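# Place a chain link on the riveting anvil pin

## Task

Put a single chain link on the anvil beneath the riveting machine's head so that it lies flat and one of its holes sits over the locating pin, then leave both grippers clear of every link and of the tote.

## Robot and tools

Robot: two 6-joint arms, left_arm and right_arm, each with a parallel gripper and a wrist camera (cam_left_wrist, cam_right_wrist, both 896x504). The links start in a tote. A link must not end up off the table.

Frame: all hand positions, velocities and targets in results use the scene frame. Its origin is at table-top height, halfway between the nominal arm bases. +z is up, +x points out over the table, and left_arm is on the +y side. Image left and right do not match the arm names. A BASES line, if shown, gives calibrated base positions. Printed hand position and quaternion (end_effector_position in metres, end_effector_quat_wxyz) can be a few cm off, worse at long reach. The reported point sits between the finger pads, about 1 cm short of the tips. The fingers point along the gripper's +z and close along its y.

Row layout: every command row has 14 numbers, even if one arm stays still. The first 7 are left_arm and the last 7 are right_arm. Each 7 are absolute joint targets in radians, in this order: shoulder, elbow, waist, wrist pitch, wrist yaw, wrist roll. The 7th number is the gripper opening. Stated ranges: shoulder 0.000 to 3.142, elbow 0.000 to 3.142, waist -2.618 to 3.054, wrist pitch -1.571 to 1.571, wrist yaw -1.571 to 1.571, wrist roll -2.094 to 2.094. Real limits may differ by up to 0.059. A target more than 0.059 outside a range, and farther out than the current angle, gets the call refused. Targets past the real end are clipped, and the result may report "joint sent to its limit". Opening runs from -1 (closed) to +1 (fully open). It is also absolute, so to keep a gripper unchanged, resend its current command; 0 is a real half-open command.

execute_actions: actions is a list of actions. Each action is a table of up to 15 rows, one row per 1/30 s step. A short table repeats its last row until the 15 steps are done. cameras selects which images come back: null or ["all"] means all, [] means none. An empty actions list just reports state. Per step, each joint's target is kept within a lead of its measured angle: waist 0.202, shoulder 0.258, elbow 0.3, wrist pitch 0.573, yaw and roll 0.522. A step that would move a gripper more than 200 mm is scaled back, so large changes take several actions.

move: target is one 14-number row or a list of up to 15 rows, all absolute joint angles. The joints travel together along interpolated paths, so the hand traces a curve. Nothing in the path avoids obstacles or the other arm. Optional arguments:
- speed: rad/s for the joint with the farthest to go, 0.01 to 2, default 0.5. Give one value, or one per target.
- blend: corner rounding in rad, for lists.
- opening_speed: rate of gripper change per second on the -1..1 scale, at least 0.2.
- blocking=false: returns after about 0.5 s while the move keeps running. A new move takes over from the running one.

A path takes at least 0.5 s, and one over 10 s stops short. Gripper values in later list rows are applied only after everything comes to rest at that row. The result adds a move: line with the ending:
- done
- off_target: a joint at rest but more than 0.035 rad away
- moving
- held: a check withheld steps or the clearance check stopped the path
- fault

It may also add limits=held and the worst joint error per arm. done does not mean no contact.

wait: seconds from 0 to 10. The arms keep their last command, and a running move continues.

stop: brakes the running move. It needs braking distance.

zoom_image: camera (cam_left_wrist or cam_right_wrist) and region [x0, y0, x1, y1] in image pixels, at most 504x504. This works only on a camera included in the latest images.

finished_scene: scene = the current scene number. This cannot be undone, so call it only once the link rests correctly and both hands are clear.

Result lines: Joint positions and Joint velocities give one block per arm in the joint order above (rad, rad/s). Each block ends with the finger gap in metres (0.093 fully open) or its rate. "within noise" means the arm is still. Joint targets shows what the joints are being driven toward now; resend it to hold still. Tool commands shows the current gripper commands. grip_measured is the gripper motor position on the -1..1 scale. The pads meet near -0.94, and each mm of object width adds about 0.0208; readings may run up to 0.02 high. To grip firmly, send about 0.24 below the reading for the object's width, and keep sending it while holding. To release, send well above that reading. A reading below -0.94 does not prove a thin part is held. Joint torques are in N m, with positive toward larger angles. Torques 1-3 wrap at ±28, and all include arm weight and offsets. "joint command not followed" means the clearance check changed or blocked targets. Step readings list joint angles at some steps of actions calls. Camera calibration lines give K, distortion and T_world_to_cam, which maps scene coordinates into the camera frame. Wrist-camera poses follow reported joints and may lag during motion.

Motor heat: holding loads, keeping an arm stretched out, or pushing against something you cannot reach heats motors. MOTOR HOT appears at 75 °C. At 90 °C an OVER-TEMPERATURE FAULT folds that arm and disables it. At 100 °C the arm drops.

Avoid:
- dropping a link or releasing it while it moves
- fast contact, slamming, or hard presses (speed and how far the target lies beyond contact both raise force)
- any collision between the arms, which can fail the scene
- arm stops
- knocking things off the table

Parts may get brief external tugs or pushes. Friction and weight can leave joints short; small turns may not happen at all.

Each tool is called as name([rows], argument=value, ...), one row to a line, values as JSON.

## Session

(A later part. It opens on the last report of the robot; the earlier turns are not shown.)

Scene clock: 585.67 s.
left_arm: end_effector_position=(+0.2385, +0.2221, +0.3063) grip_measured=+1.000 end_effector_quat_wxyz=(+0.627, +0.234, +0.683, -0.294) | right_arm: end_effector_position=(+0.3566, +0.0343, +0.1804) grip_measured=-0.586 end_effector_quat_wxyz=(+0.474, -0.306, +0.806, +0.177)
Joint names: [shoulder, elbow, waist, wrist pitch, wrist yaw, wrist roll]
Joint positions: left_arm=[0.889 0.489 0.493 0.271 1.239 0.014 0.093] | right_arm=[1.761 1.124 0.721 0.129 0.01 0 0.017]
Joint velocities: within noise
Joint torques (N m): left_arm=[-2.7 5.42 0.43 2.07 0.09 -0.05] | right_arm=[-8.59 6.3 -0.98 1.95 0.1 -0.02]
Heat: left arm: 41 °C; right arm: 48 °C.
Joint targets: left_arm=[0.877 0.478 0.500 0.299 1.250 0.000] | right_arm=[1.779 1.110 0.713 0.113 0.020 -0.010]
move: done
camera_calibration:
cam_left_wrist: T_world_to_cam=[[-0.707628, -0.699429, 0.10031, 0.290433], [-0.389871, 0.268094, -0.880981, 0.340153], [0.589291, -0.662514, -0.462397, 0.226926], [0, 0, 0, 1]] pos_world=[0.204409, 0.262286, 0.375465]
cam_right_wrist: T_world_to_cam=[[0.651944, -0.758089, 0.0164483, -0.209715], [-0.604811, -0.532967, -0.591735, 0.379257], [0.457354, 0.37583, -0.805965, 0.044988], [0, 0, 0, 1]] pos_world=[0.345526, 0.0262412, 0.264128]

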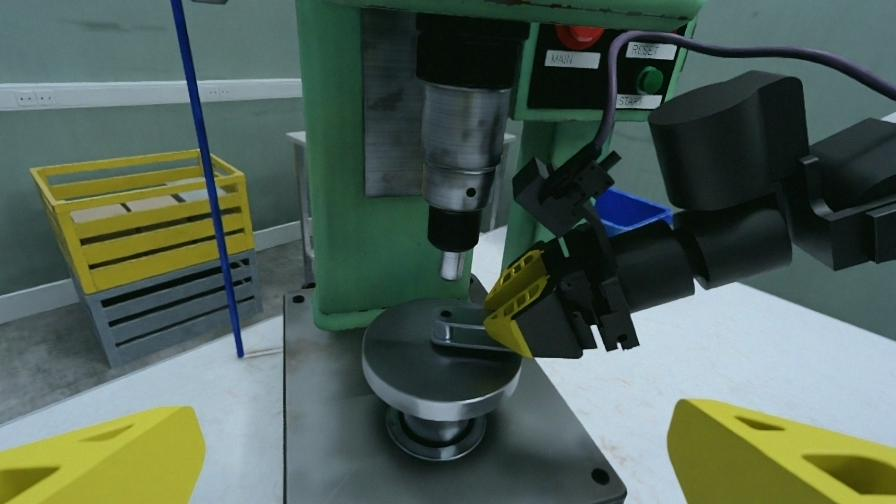

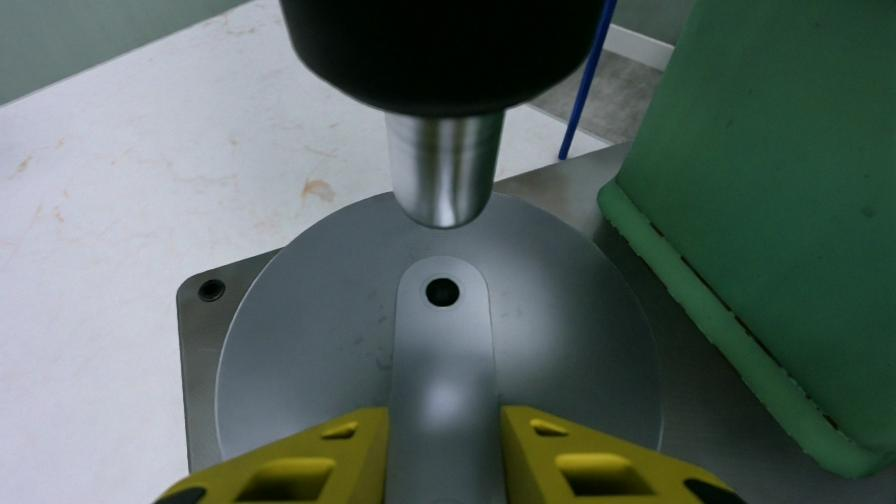

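move(target=[0.877, 0.478, 0.5, 0.299, 1.25, 0.0, 1.0, 1.785, 1.107, 0.713, 0.105, 0.02, -0.01, -0.78], speed=0.08)

zoom_image(camera="cam_left_wrist", region=[390, 240, 510, 360])

Scene clock: 591.67 s.
left_arm: end_effector_position=(+0.2385, +0.2221, +0.3063) grip_measured=+1.000 end_effector_quat_wxyz=(+0.627, +0.234, +0.683, -0.294) | right_arm: end_effector_position=(+0.3567, +0.0344, +0.1776) grip_measured=-0.586 end_effector_quat_wxyz=(+0.472, -0.307, +0.808, +0.176)
Joint names: [shoulder, elbow, waist, wrist pitch, wrist yaw, wrist roll]
Joint positions: left_arm=[0.889 0.489 0.493 0.271 1.239 0.014 0.093] | right_arm=[1.767 1.124 0.721 0.128 0.01 0 0.017]
Joint velocities: within noise
Joint torques (N m): left_arm=[-2.69 5.45 0.43 2.07 0.1 -0.06] | right_arm=[-8.53 6.01 -0.98 1.87 0.1 -0.02]
Heat: left arm: 41 °C; right arm: 48 °C.
Joint targets: left_arm=[0.877 0.478 0.500 0.299 1.250 0.000] | right_arm=[1.785 1.107 0.713 0.105 0.020 -0.010]
move: done
camera_calibration:
cam_left_wrist: T_world_to_cam=[[-0.707628, -0.699429, 0.10031, 0.290433], [-0.389871, 0.268094, -0.880981, 0.340153], [0.589291, -0.662514, -0.462397, 0.226926], [0, 0, 0, 1]] pos_world=[0.204409, 0.262286, 0.375465]
cam_right_wrist: T_world_to_cam=[[0.652019, -0.758021, 0.0165752, -0.209717], [-0.607489, -0.535368, -0.586804, 0.37787], [0.453684, 0.372538, -0.80956, 0.0447118], [0, 0, 0, 1]] pos_world=[0.346006, 0.0266723, 0.261408]

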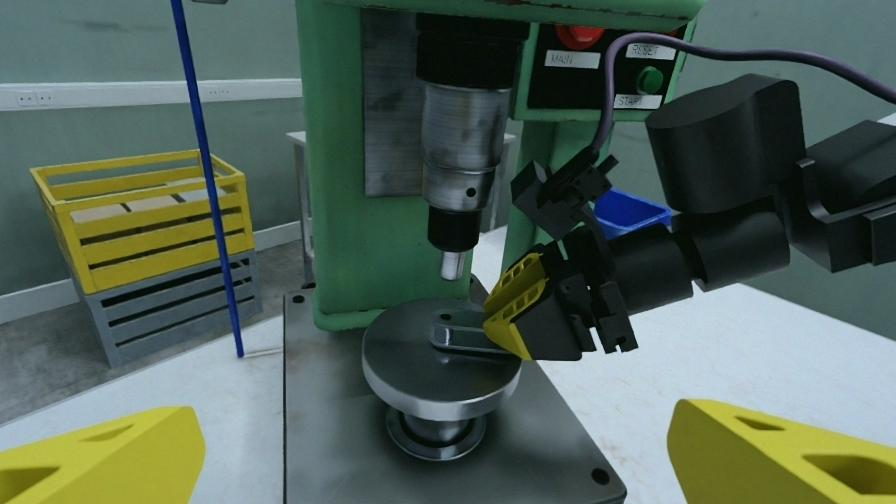

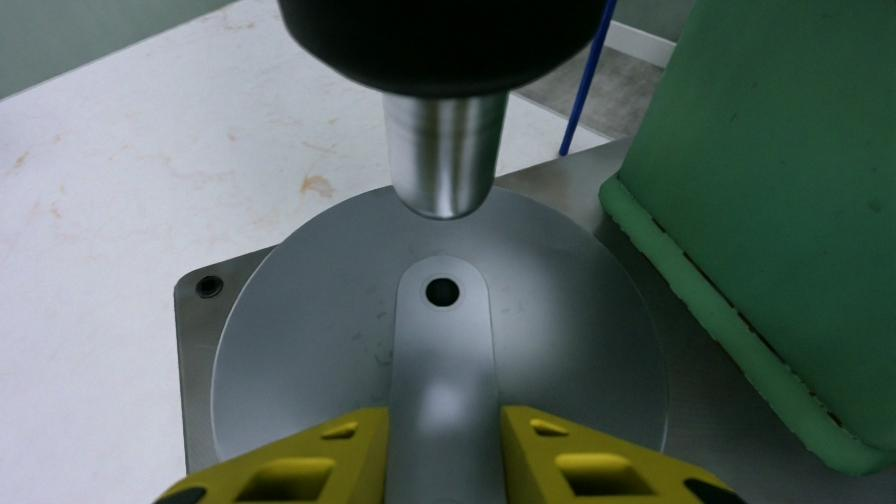

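Scaled by 4.200 from the camera's 896x504 image, which has a finer 1280x720 frame.

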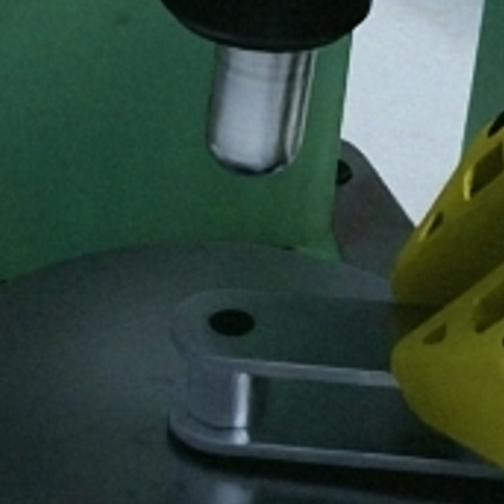

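move(target=[0.877, 0.478, 0.5, 0.299, 1.25, 0.0, 1.0, 1.792, 1.105, 0.713, 0.103, 0.02, -0.01, -0.78], speed=0.08)

zoom_image(camera="cam_left_wrist", region=[390, 260, 530, 400])

Scene clock: 596.63 s.
left_arm: end_effector_position=(+0.2385, +0.2221, +0.3063) grip_measured=+1.000 end_effector_quat_wxyz=(+0.627, +0.234, +0.683, -0.294) | right_arm: end_effector_position=(+0.3568, +0.0345, +0.1756) grip_measured=-0.586 end_effector_quat_wxyz=(+0.470, -0.307, +0.809, +0.175)
Joint names: [shoulder, elbow, waist, wrist pitch, wrist yaw, wrist roll]
Joint positions: left_arm=[0.889 0.489 0.493 0.271 1.239 0.014 0.093] | right_arm=[1.771 1.124 0.721 0.128 0.01 0 0.017]
Joint velocities: within noise
Joint torques (N m): left_arm=[-2.67 5.44 0.42 2.07 0.09 -0.06] | right_arm=[-8.31 5.85 -0.98 1.86 0.1 -0.02]
Heat: left arm: 41 °C; right arm: 48 °C.
Joint targets: left_arm=[0.877 0.478 0.500 0.299 1.250 0.000] | right_arm=[1.792 1.105 0.713 0.103 0.020 -0.010]
move: done
camera_calibration:
cam_left_wrist: T_world_to_cam=[[-0.707628, -0.699429, 0.10031, 0.290433], [-0.389871, 0.268094, -0.880981, 0.340153], [0.589291, -0.662514, -0.462397, 0.226926], [0, 0, 0, 1]] pos_world=[0.204409, 0.262286, 0.375465]
cam_right_wrist: T_world_to_cam=[[0.652071, -0.757975, 0.0166621, -0.209718], [-0.609316, -0.537007, -0.583401, 0.376912], [0.451151, 0.370266, -0.812013, 0.0444707], [0, 0, 0, 1]] pos_world=[0.346347, 0.0269779, 0.259496]

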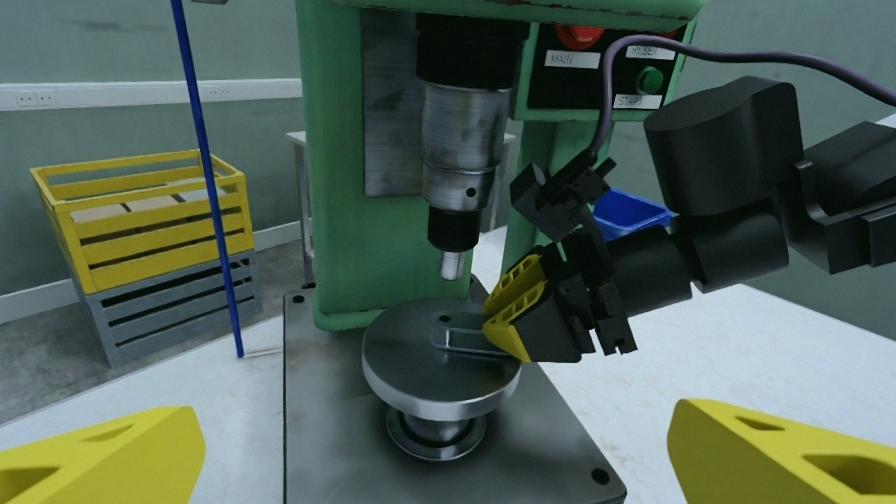

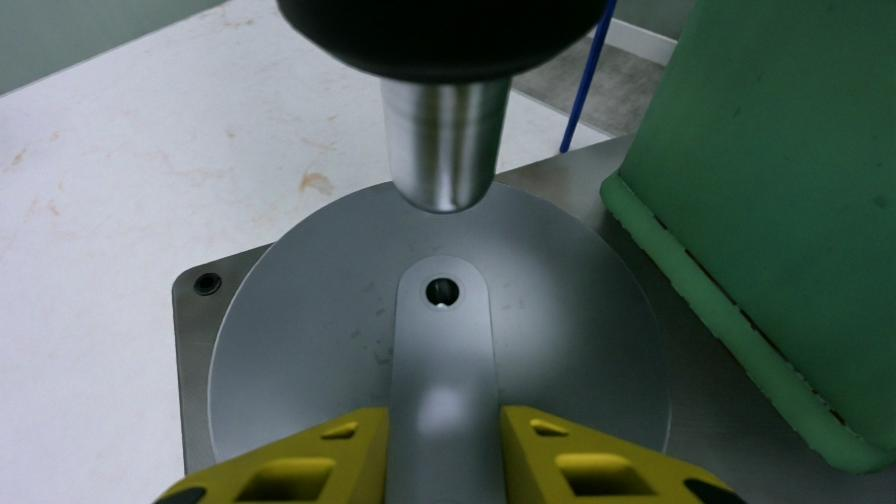

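Scaled by 3.600 from the camera's 896x504 image, which has a finer 1280x720 frame.

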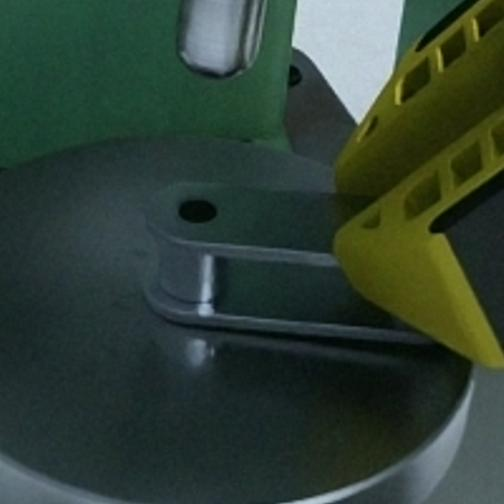

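zoom_image(camera="cam_right_wrist", region=[410, 260, 480, 330])

Scaled by 7.200 from the camera's 896x504 image, which has a finer 1280x720 frame.

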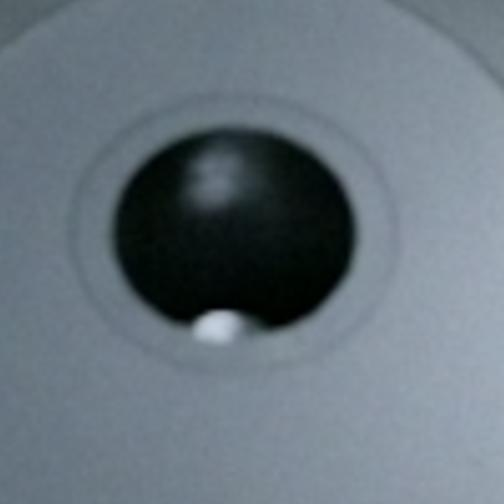

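move(target=[0.877, 0.478, 0.5, 0.299, 1.25, 0.0, 1.0, 1.799, 1.100, 0.713, 0.103, 0.02, -0.01, -0.78], speed=0.08)

zoom_image(camera="cam_left_wrist", region=[390, 260, 530, 400])

zoom_image(camera="cam_right_wrist", region=[410, 260, 480, 330])

Scene clock: 602.27 s.
left_arm: end_effector_position=(+0.2385, +0.2221, +0.3063) grip_measured=+1.000 end_effector_quat_wxyz=(+0.627, +0.234, +0.683, -0.294) | right_arm: end_effector_position=(+0.3567, +0.0344, +0.1752) grip_measured=-0.586 end_effector_quat_wxyz=(+0.471, -0.307, +0.808, +0.175)
Joint names: [shoulder, elbow, waist, wrist pitch, wrist yaw, wrist roll]
Joint positions: left_arm=[0.889 0.489 0.493 0.271 1.239 0.014 0.093] | right_arm=[1.771 1.121 0.721 0.132 0.01 0 0.017]
Joint velocities: within noise
Joint torques (N m): left_arm=[-2.69 5.44 0.47 2.07 0.09 -0.05] | right_arm=[-7.64 5.65 -0.99 1.82 0.1 -0.03]
Heat: left arm: 41 °C; right arm: 47 °C.
Joint targets: left_arm=[0.877 0.478 0.500 0.299 1.250 0.000] | right_arm=[1.799 1.100 0.713 0.103 0.020 -0.010]
move: done
camera_calibration:
cam_left_wrist: T_world_to_cam=[[-0.707628, -0.699429, 0.10031, 0.290433], [-0.389871, 0.268094, -0.880981, 0.340153], [0.589291, -0.662514, -0.462397, 0.226926], [0, 0, 0, 1]] pos_world=[0.204409, 0.262286, 0.375465]
cam_right_wrist: T_world_to_cam=[[0.652057, -0.757988, 0.0166384, -0.209704], [-0.608819, -0.536561, -0.58433, 0.376474], [0.451842, 0.370887, -0.811346, 0.0438056], [0, 0, 0, 1]] pos_world=[0.34615, 0.0268016, 0.259016]

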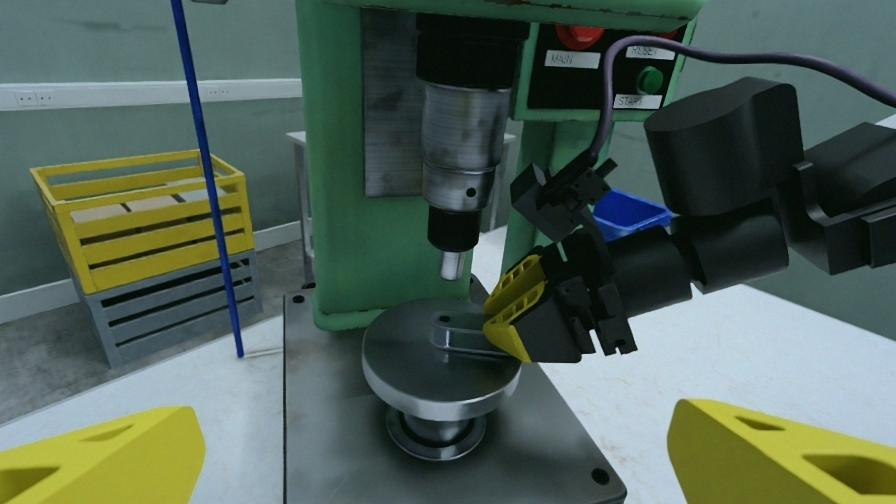

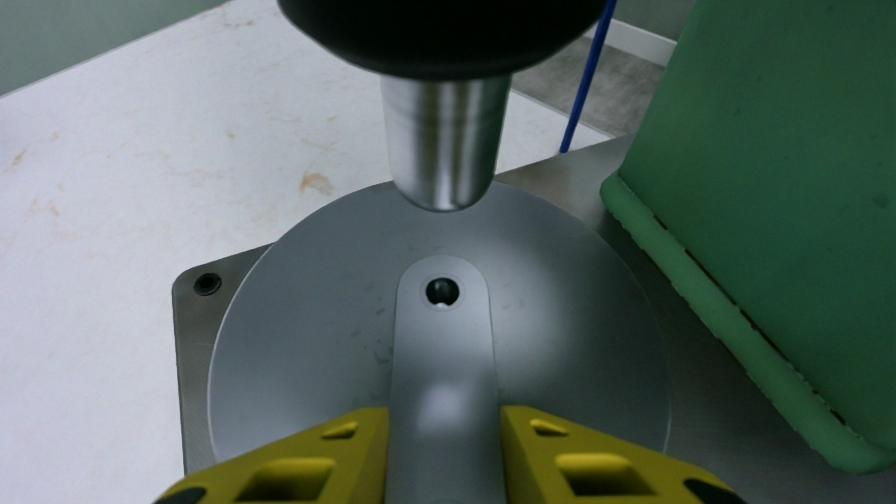

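Scaled by 3.600 from the camera's 896x504 image, which has a finer 1280x720 frame.

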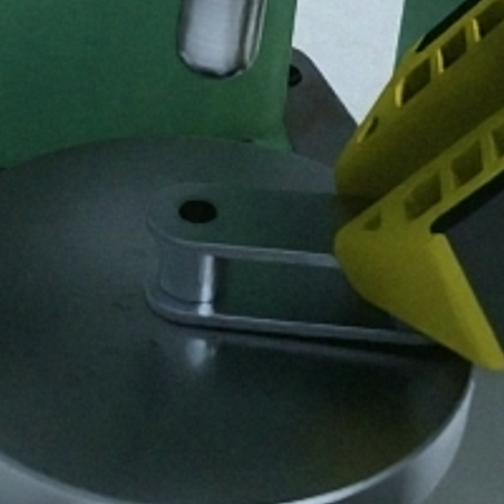

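Scaled by 7.200 from the camera's 896x504 image, which has a finer 1280x720 frame.

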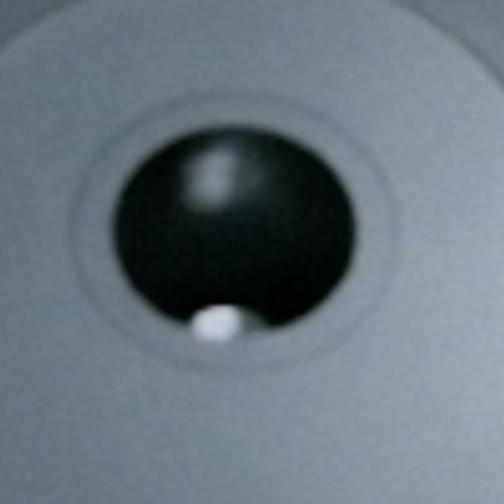

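move([
  [0.877, 0.478, 0.5, 0.299, 1.25, 0.0, 1.0, 1.788, 1.103, 0.713, 0.115, 0.02, -0.01, -0.78],
  [0.877, 0.478, 0.5, 0.299, 1.25, 0.0, 1.0, 1.788, 1.103, 0.713, 0.115, 0.02, -0.01, -0.15],
], speed=0.1, opening_speed=0.4)

zoom_image(camera="cam_left_wrist", region=[390, 260, 530, 400])

zoom_image(camera="cam_right_wrist", region=[360, 240, 520, 400])

Scene clock: 613.00 s.
left_arm: end_effector_position=(+0.2385, +0.2221, +0.3063) grip_measured=+1.000 end_effector_quat_wxyz=(+0.627, +0.234, +0.683, -0.294) | right_arm: end_effector_position=(+0.3566, +0.0342, +0.1748) grip_measured=-0.153 end_effector_quat_wxyz=(+0.470, -0.307, +0.809, +0.175)
Joint names: [shoulder, elbow, waist, wrist pitch, wrist yaw, wrist roll]
Joint positions: left_arm=[0.889 0.489 0.493 0.271 1.239 0.014 0.093] | right_arm=[1.771 1.12 0.721 0.131 0.01 0 0.038]
Joint velocities: within noise
Joint torques (N m): left_arm=[-2.71 5.42 0.44 2.07 0.1 -0.06] | right_arm=[-8.68 5.94 -0.95 1.95 0.1 -0.03]
Heat: left arm: 41 °C; right arm: 46 °C.
Joint targets: left_arm=[0.877 0.478 0.500 0.299 1.250 0.000] | right_arm=[1.788 1.103 0.713 0.115 0.020 -0.010]
move: done
camera_calibration:
cam_left_wrist: T_world_to_cam=[[-0.707628, -0.699429, 0.10031, 0.290433], [-0.389871, 0.268094, -0.880981, 0.340153], [0.589291, -0.662514, -0.462397, 0.226926], [0, 0, 0, 1]] pos_world=[0.204409, 0.262286, 0.375465]
cam_right_wrist: T_world_to_cam=[[0.652071, -0.757975, 0.0166621, -0.209712], [-0.609316, -0.537007, -0.583401, 0.37617], [0.451151, 0.370266, -0.812013, 0.0440257], [0, 0, 0, 1]] pos_world=[0.346091, 0.0267483, 0.258701]

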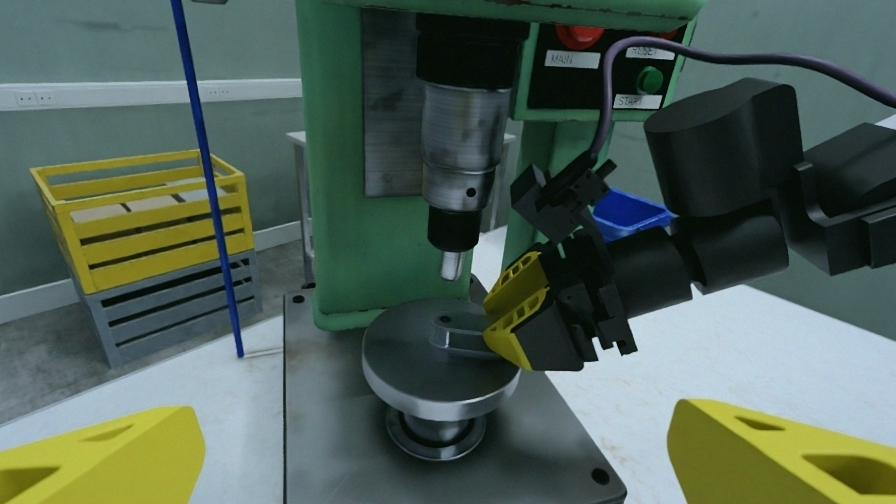

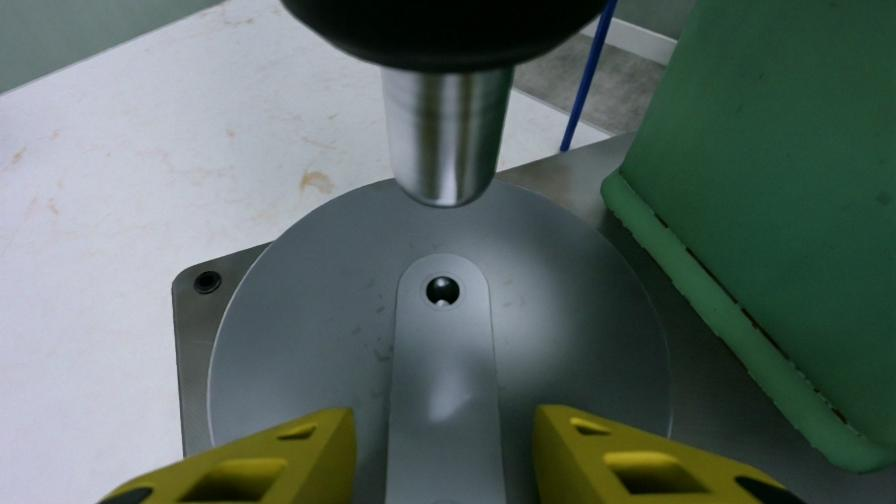

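Scaled by 3.600 from the camera's 896x504 image, which has a finer 1280x720 frame.

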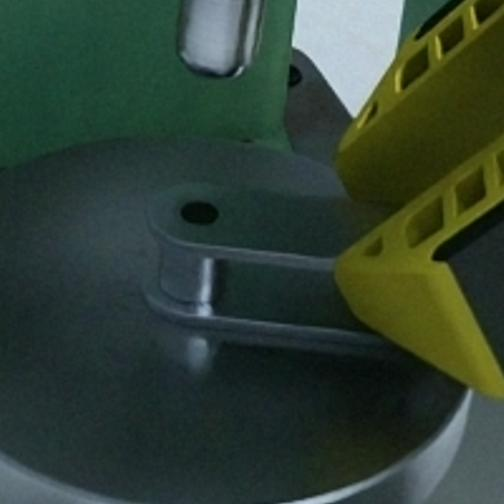

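Scaled by 3.150 from the camera's 896x504 image, which has a finer 1280x720 frame.

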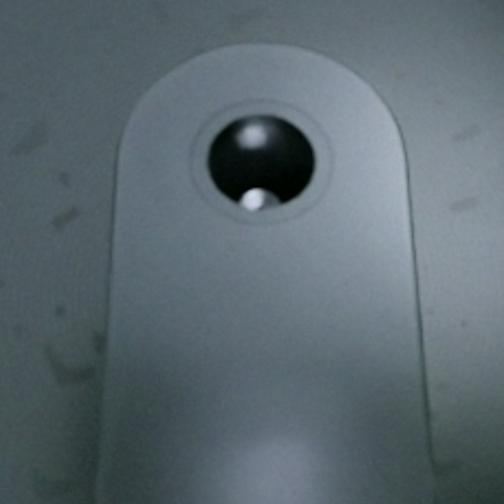

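move(target=[0.877, 0.478, 0.5, 0.299, 1.25, 0.0, 1.0, 1.565, 1.025, 0.715, 0.02, 0.01, 0.0, -0.1], speed=0.25)

zoom_image(camera="cam_left_wrist", region=[390, 260, 530, 400])

zoom_image(camera="cam_right_wrist", region=[340, 180, 560, 400])

Scene clock: 637.47 s.
left_arm: end_effector_position=(+0.2385, +0.2221, +0.3063) grip_measured=+1.000 end_effector_quat_wxyz=(+0.627, +0.234, +0.683, -0.294) | right_arm: end_effector_position=(+0.3287, +0.0093, +0.2088) grip_measured=-0.103 end_effector_quat_wxyz=(+0.477, -0.306, +0.805, +0.178)
Joint names: [shoulder, elbow, waist, wrist pitch, wrist yaw, wrist roll]
Joint positions: left_arm=[0.889 0.489 0.493 0.271 1.239 0.014 0.093] | right_arm=[1.585 1.042 0.721 0.039 0.01 0 0.04]
Joint velocities: within noise
Joint torques (N m): left_arm=[-2.71 5.44 0.42 2.07 0.09 -0.06] | right_arm=[-10.41 6.19 -0.79 1.91 -0.02 0.08]
Heat: left arm: 41 °C; right arm: 46 °C.
Joint targets: left_arm=[0.877 0.478 0.500 0.299 1.250 0.000] | right_arm=[1.565 1.025 0.715 0.020 0.010 0.000]
move: done
camera_calibration:
cam_left_wrist: T_world_to_cam=[[-0.707628, -0.699429, 0.10031, 0.290433], [-0.389871, 0.268094, -0.880981, 0.340153], [0.589291, -0.662514, -0.462397, 0.226926], [0, 0, 0, 1]] pos_world=[0.204409, 0.262286, 0.375465]
cam_right_wrist: T_world_to_cam=[[0.651879, -0.758147, 0.0163368, -0.210917], [-0.60245, -0.530849, -0.596032, 0.365937], [0.460552, 0.378698, -0.802795, 0.088295], [0, 0, 0, 1]] pos_world=[0.317287, 0.000913657, 0.292438]

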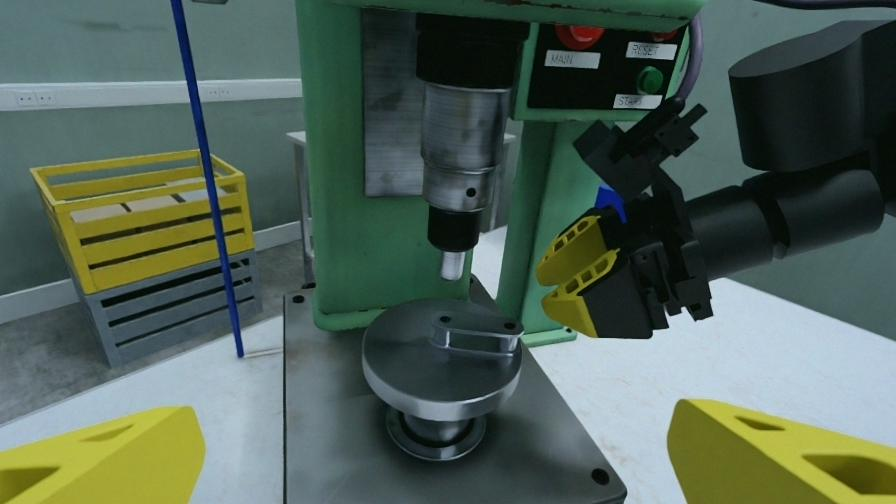

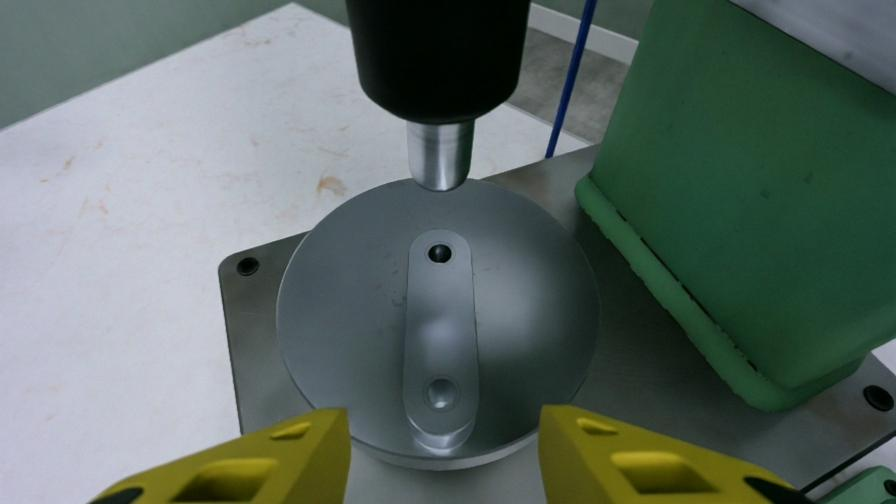

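Scaled by 3.600 from the camera's 896x504 image, which has a finer 1280x720 frame.

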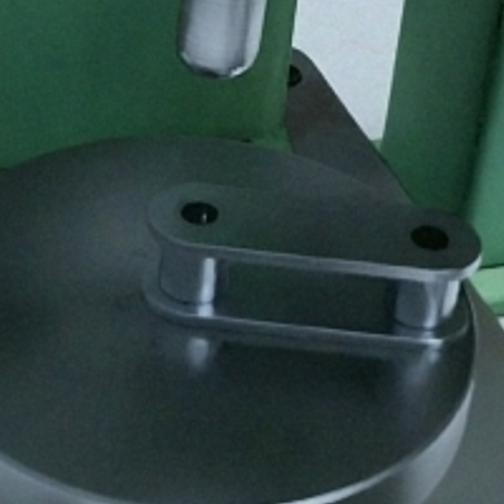

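Scaled by 2.291 from the camera's 896x504 image, which has a finer 1280x720 frame.

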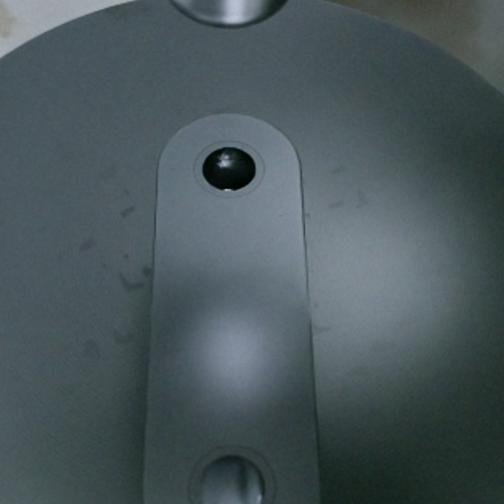

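zoom_image(camera="cam_left_wrist", region=[425, 305, 530, 365])

Scaled by 4.800 from the camera's 896x504 image, which has a finer 1280x720 frame.

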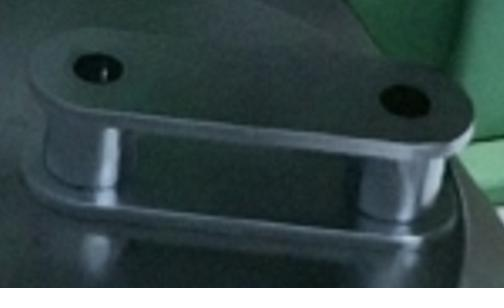

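move(target=[1.597, 0.219, 0.5, 1.25, 1.25, 0.0, 1.0, 1.565, 1.025, 0.715, 0.02, 0.01, 0.0, -0.1], speed=0.8, cameras=["cam_left_wrist"])

zoom_image(camera="cam_left_wrist", region=[380, 200, 580, 320])

Scene clock: 657.33 s.
left_arm: end_effector_position=(+0.2659, +0.2360, +0.1757) grip_measured=+1.000 end_effector_quat_wxyz=(+0.622, +0.230, +0.686, -0.300) | right_arm: end_effector_position=(+0.3287, +0.0092, +0.2086) grip_measured=-0.103 end_effector_quat_wxyz=(+0.476, -0.306, +0.805, +0.178)
Joint names: [shoulder, elbow, waist, wrist pitch, wrist yaw, wrist roll]
Joint positions: left_arm=[1.591 0.225 0.493 1.221 1.241 0.011 0.093] | right_arm=[1.585 1.042 0.721 0.038 0.01 0 0.04]
Joint velocities: within noise
Joint torques (N m): left_arm=[-4.21 3.21 0.44 2.09 0.07 -0.02] | right_arm=[-10.45 6.17 -0.79 1.93 -0.03 0.08]
Heat: left arm: 41 °C; right arm: 48 °C.
Joint targets: left_arm=[1.597 0.219 0.500 1.250 1.250 0.000] | right_arm=[1.565 1.025 0.715 0.020 0.010 0.000]
move: done
camera_calibration:
cam_left_wrist: T_world_to_cam=[[-0.707564, -0.696558, 0.118995, 0.328581], [-0.403767, 0.260319, -0.877044, 0.23694], [0.579936, -0.668611, -0.46544, 0.164055], [0, 0, 0, 1]] pos_world=[0.233019, 0.276884, 0.245065]
Images, in order (width x height): cam_left_wrist 896x504.

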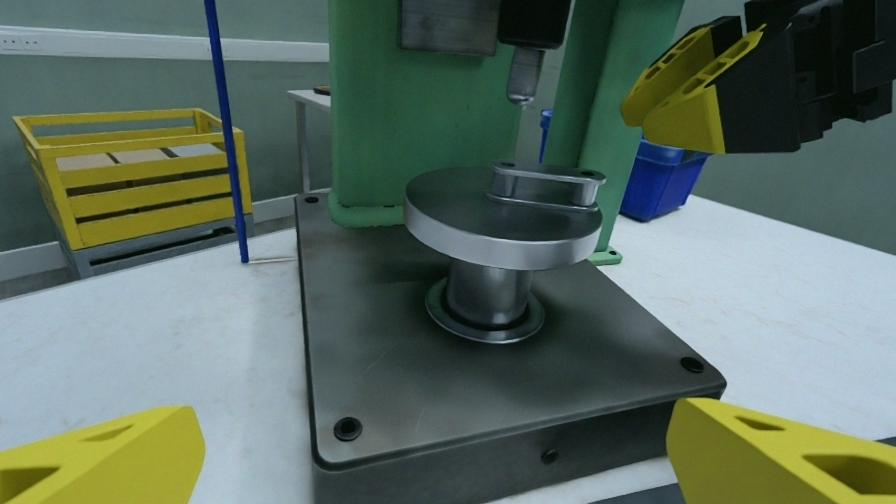

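Scaled by 2.520 from the camera's 896x504 image, which has a finer 1280x720 frame.

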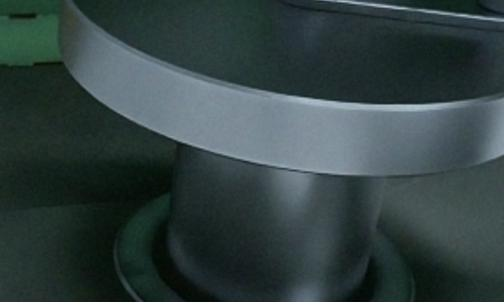

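zoom_image(camera="cam_left_wrist", region=[470, 145, 630, 245])

Scaled by 3.150 from the camera's 896x504 image, which has a finer 1280x720 frame.

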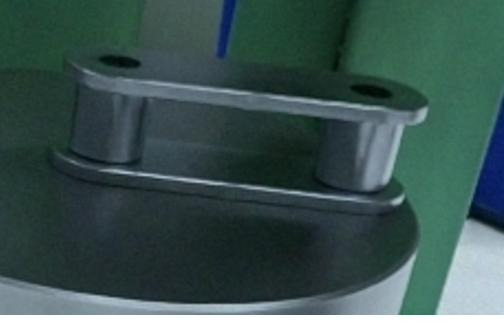

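zoom_image(camera="cam_left_wrist", region=[480, 185, 550, 220])

zoom_image(camera="cam_left_wrist", region=[545, 185, 615, 220])

Scaled by 7.200 from the camera's 896x504 image, which has a finer 1280x720 frame.

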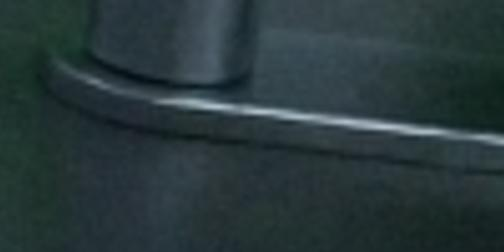

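Scaled by 7.200 from the camera's 896x504 image, which has a finer 1280x720 frame.

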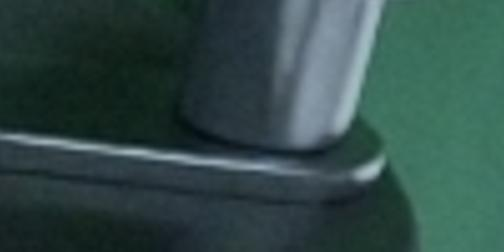

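finished_scene(scene=1)

The scene is finished: the task was done.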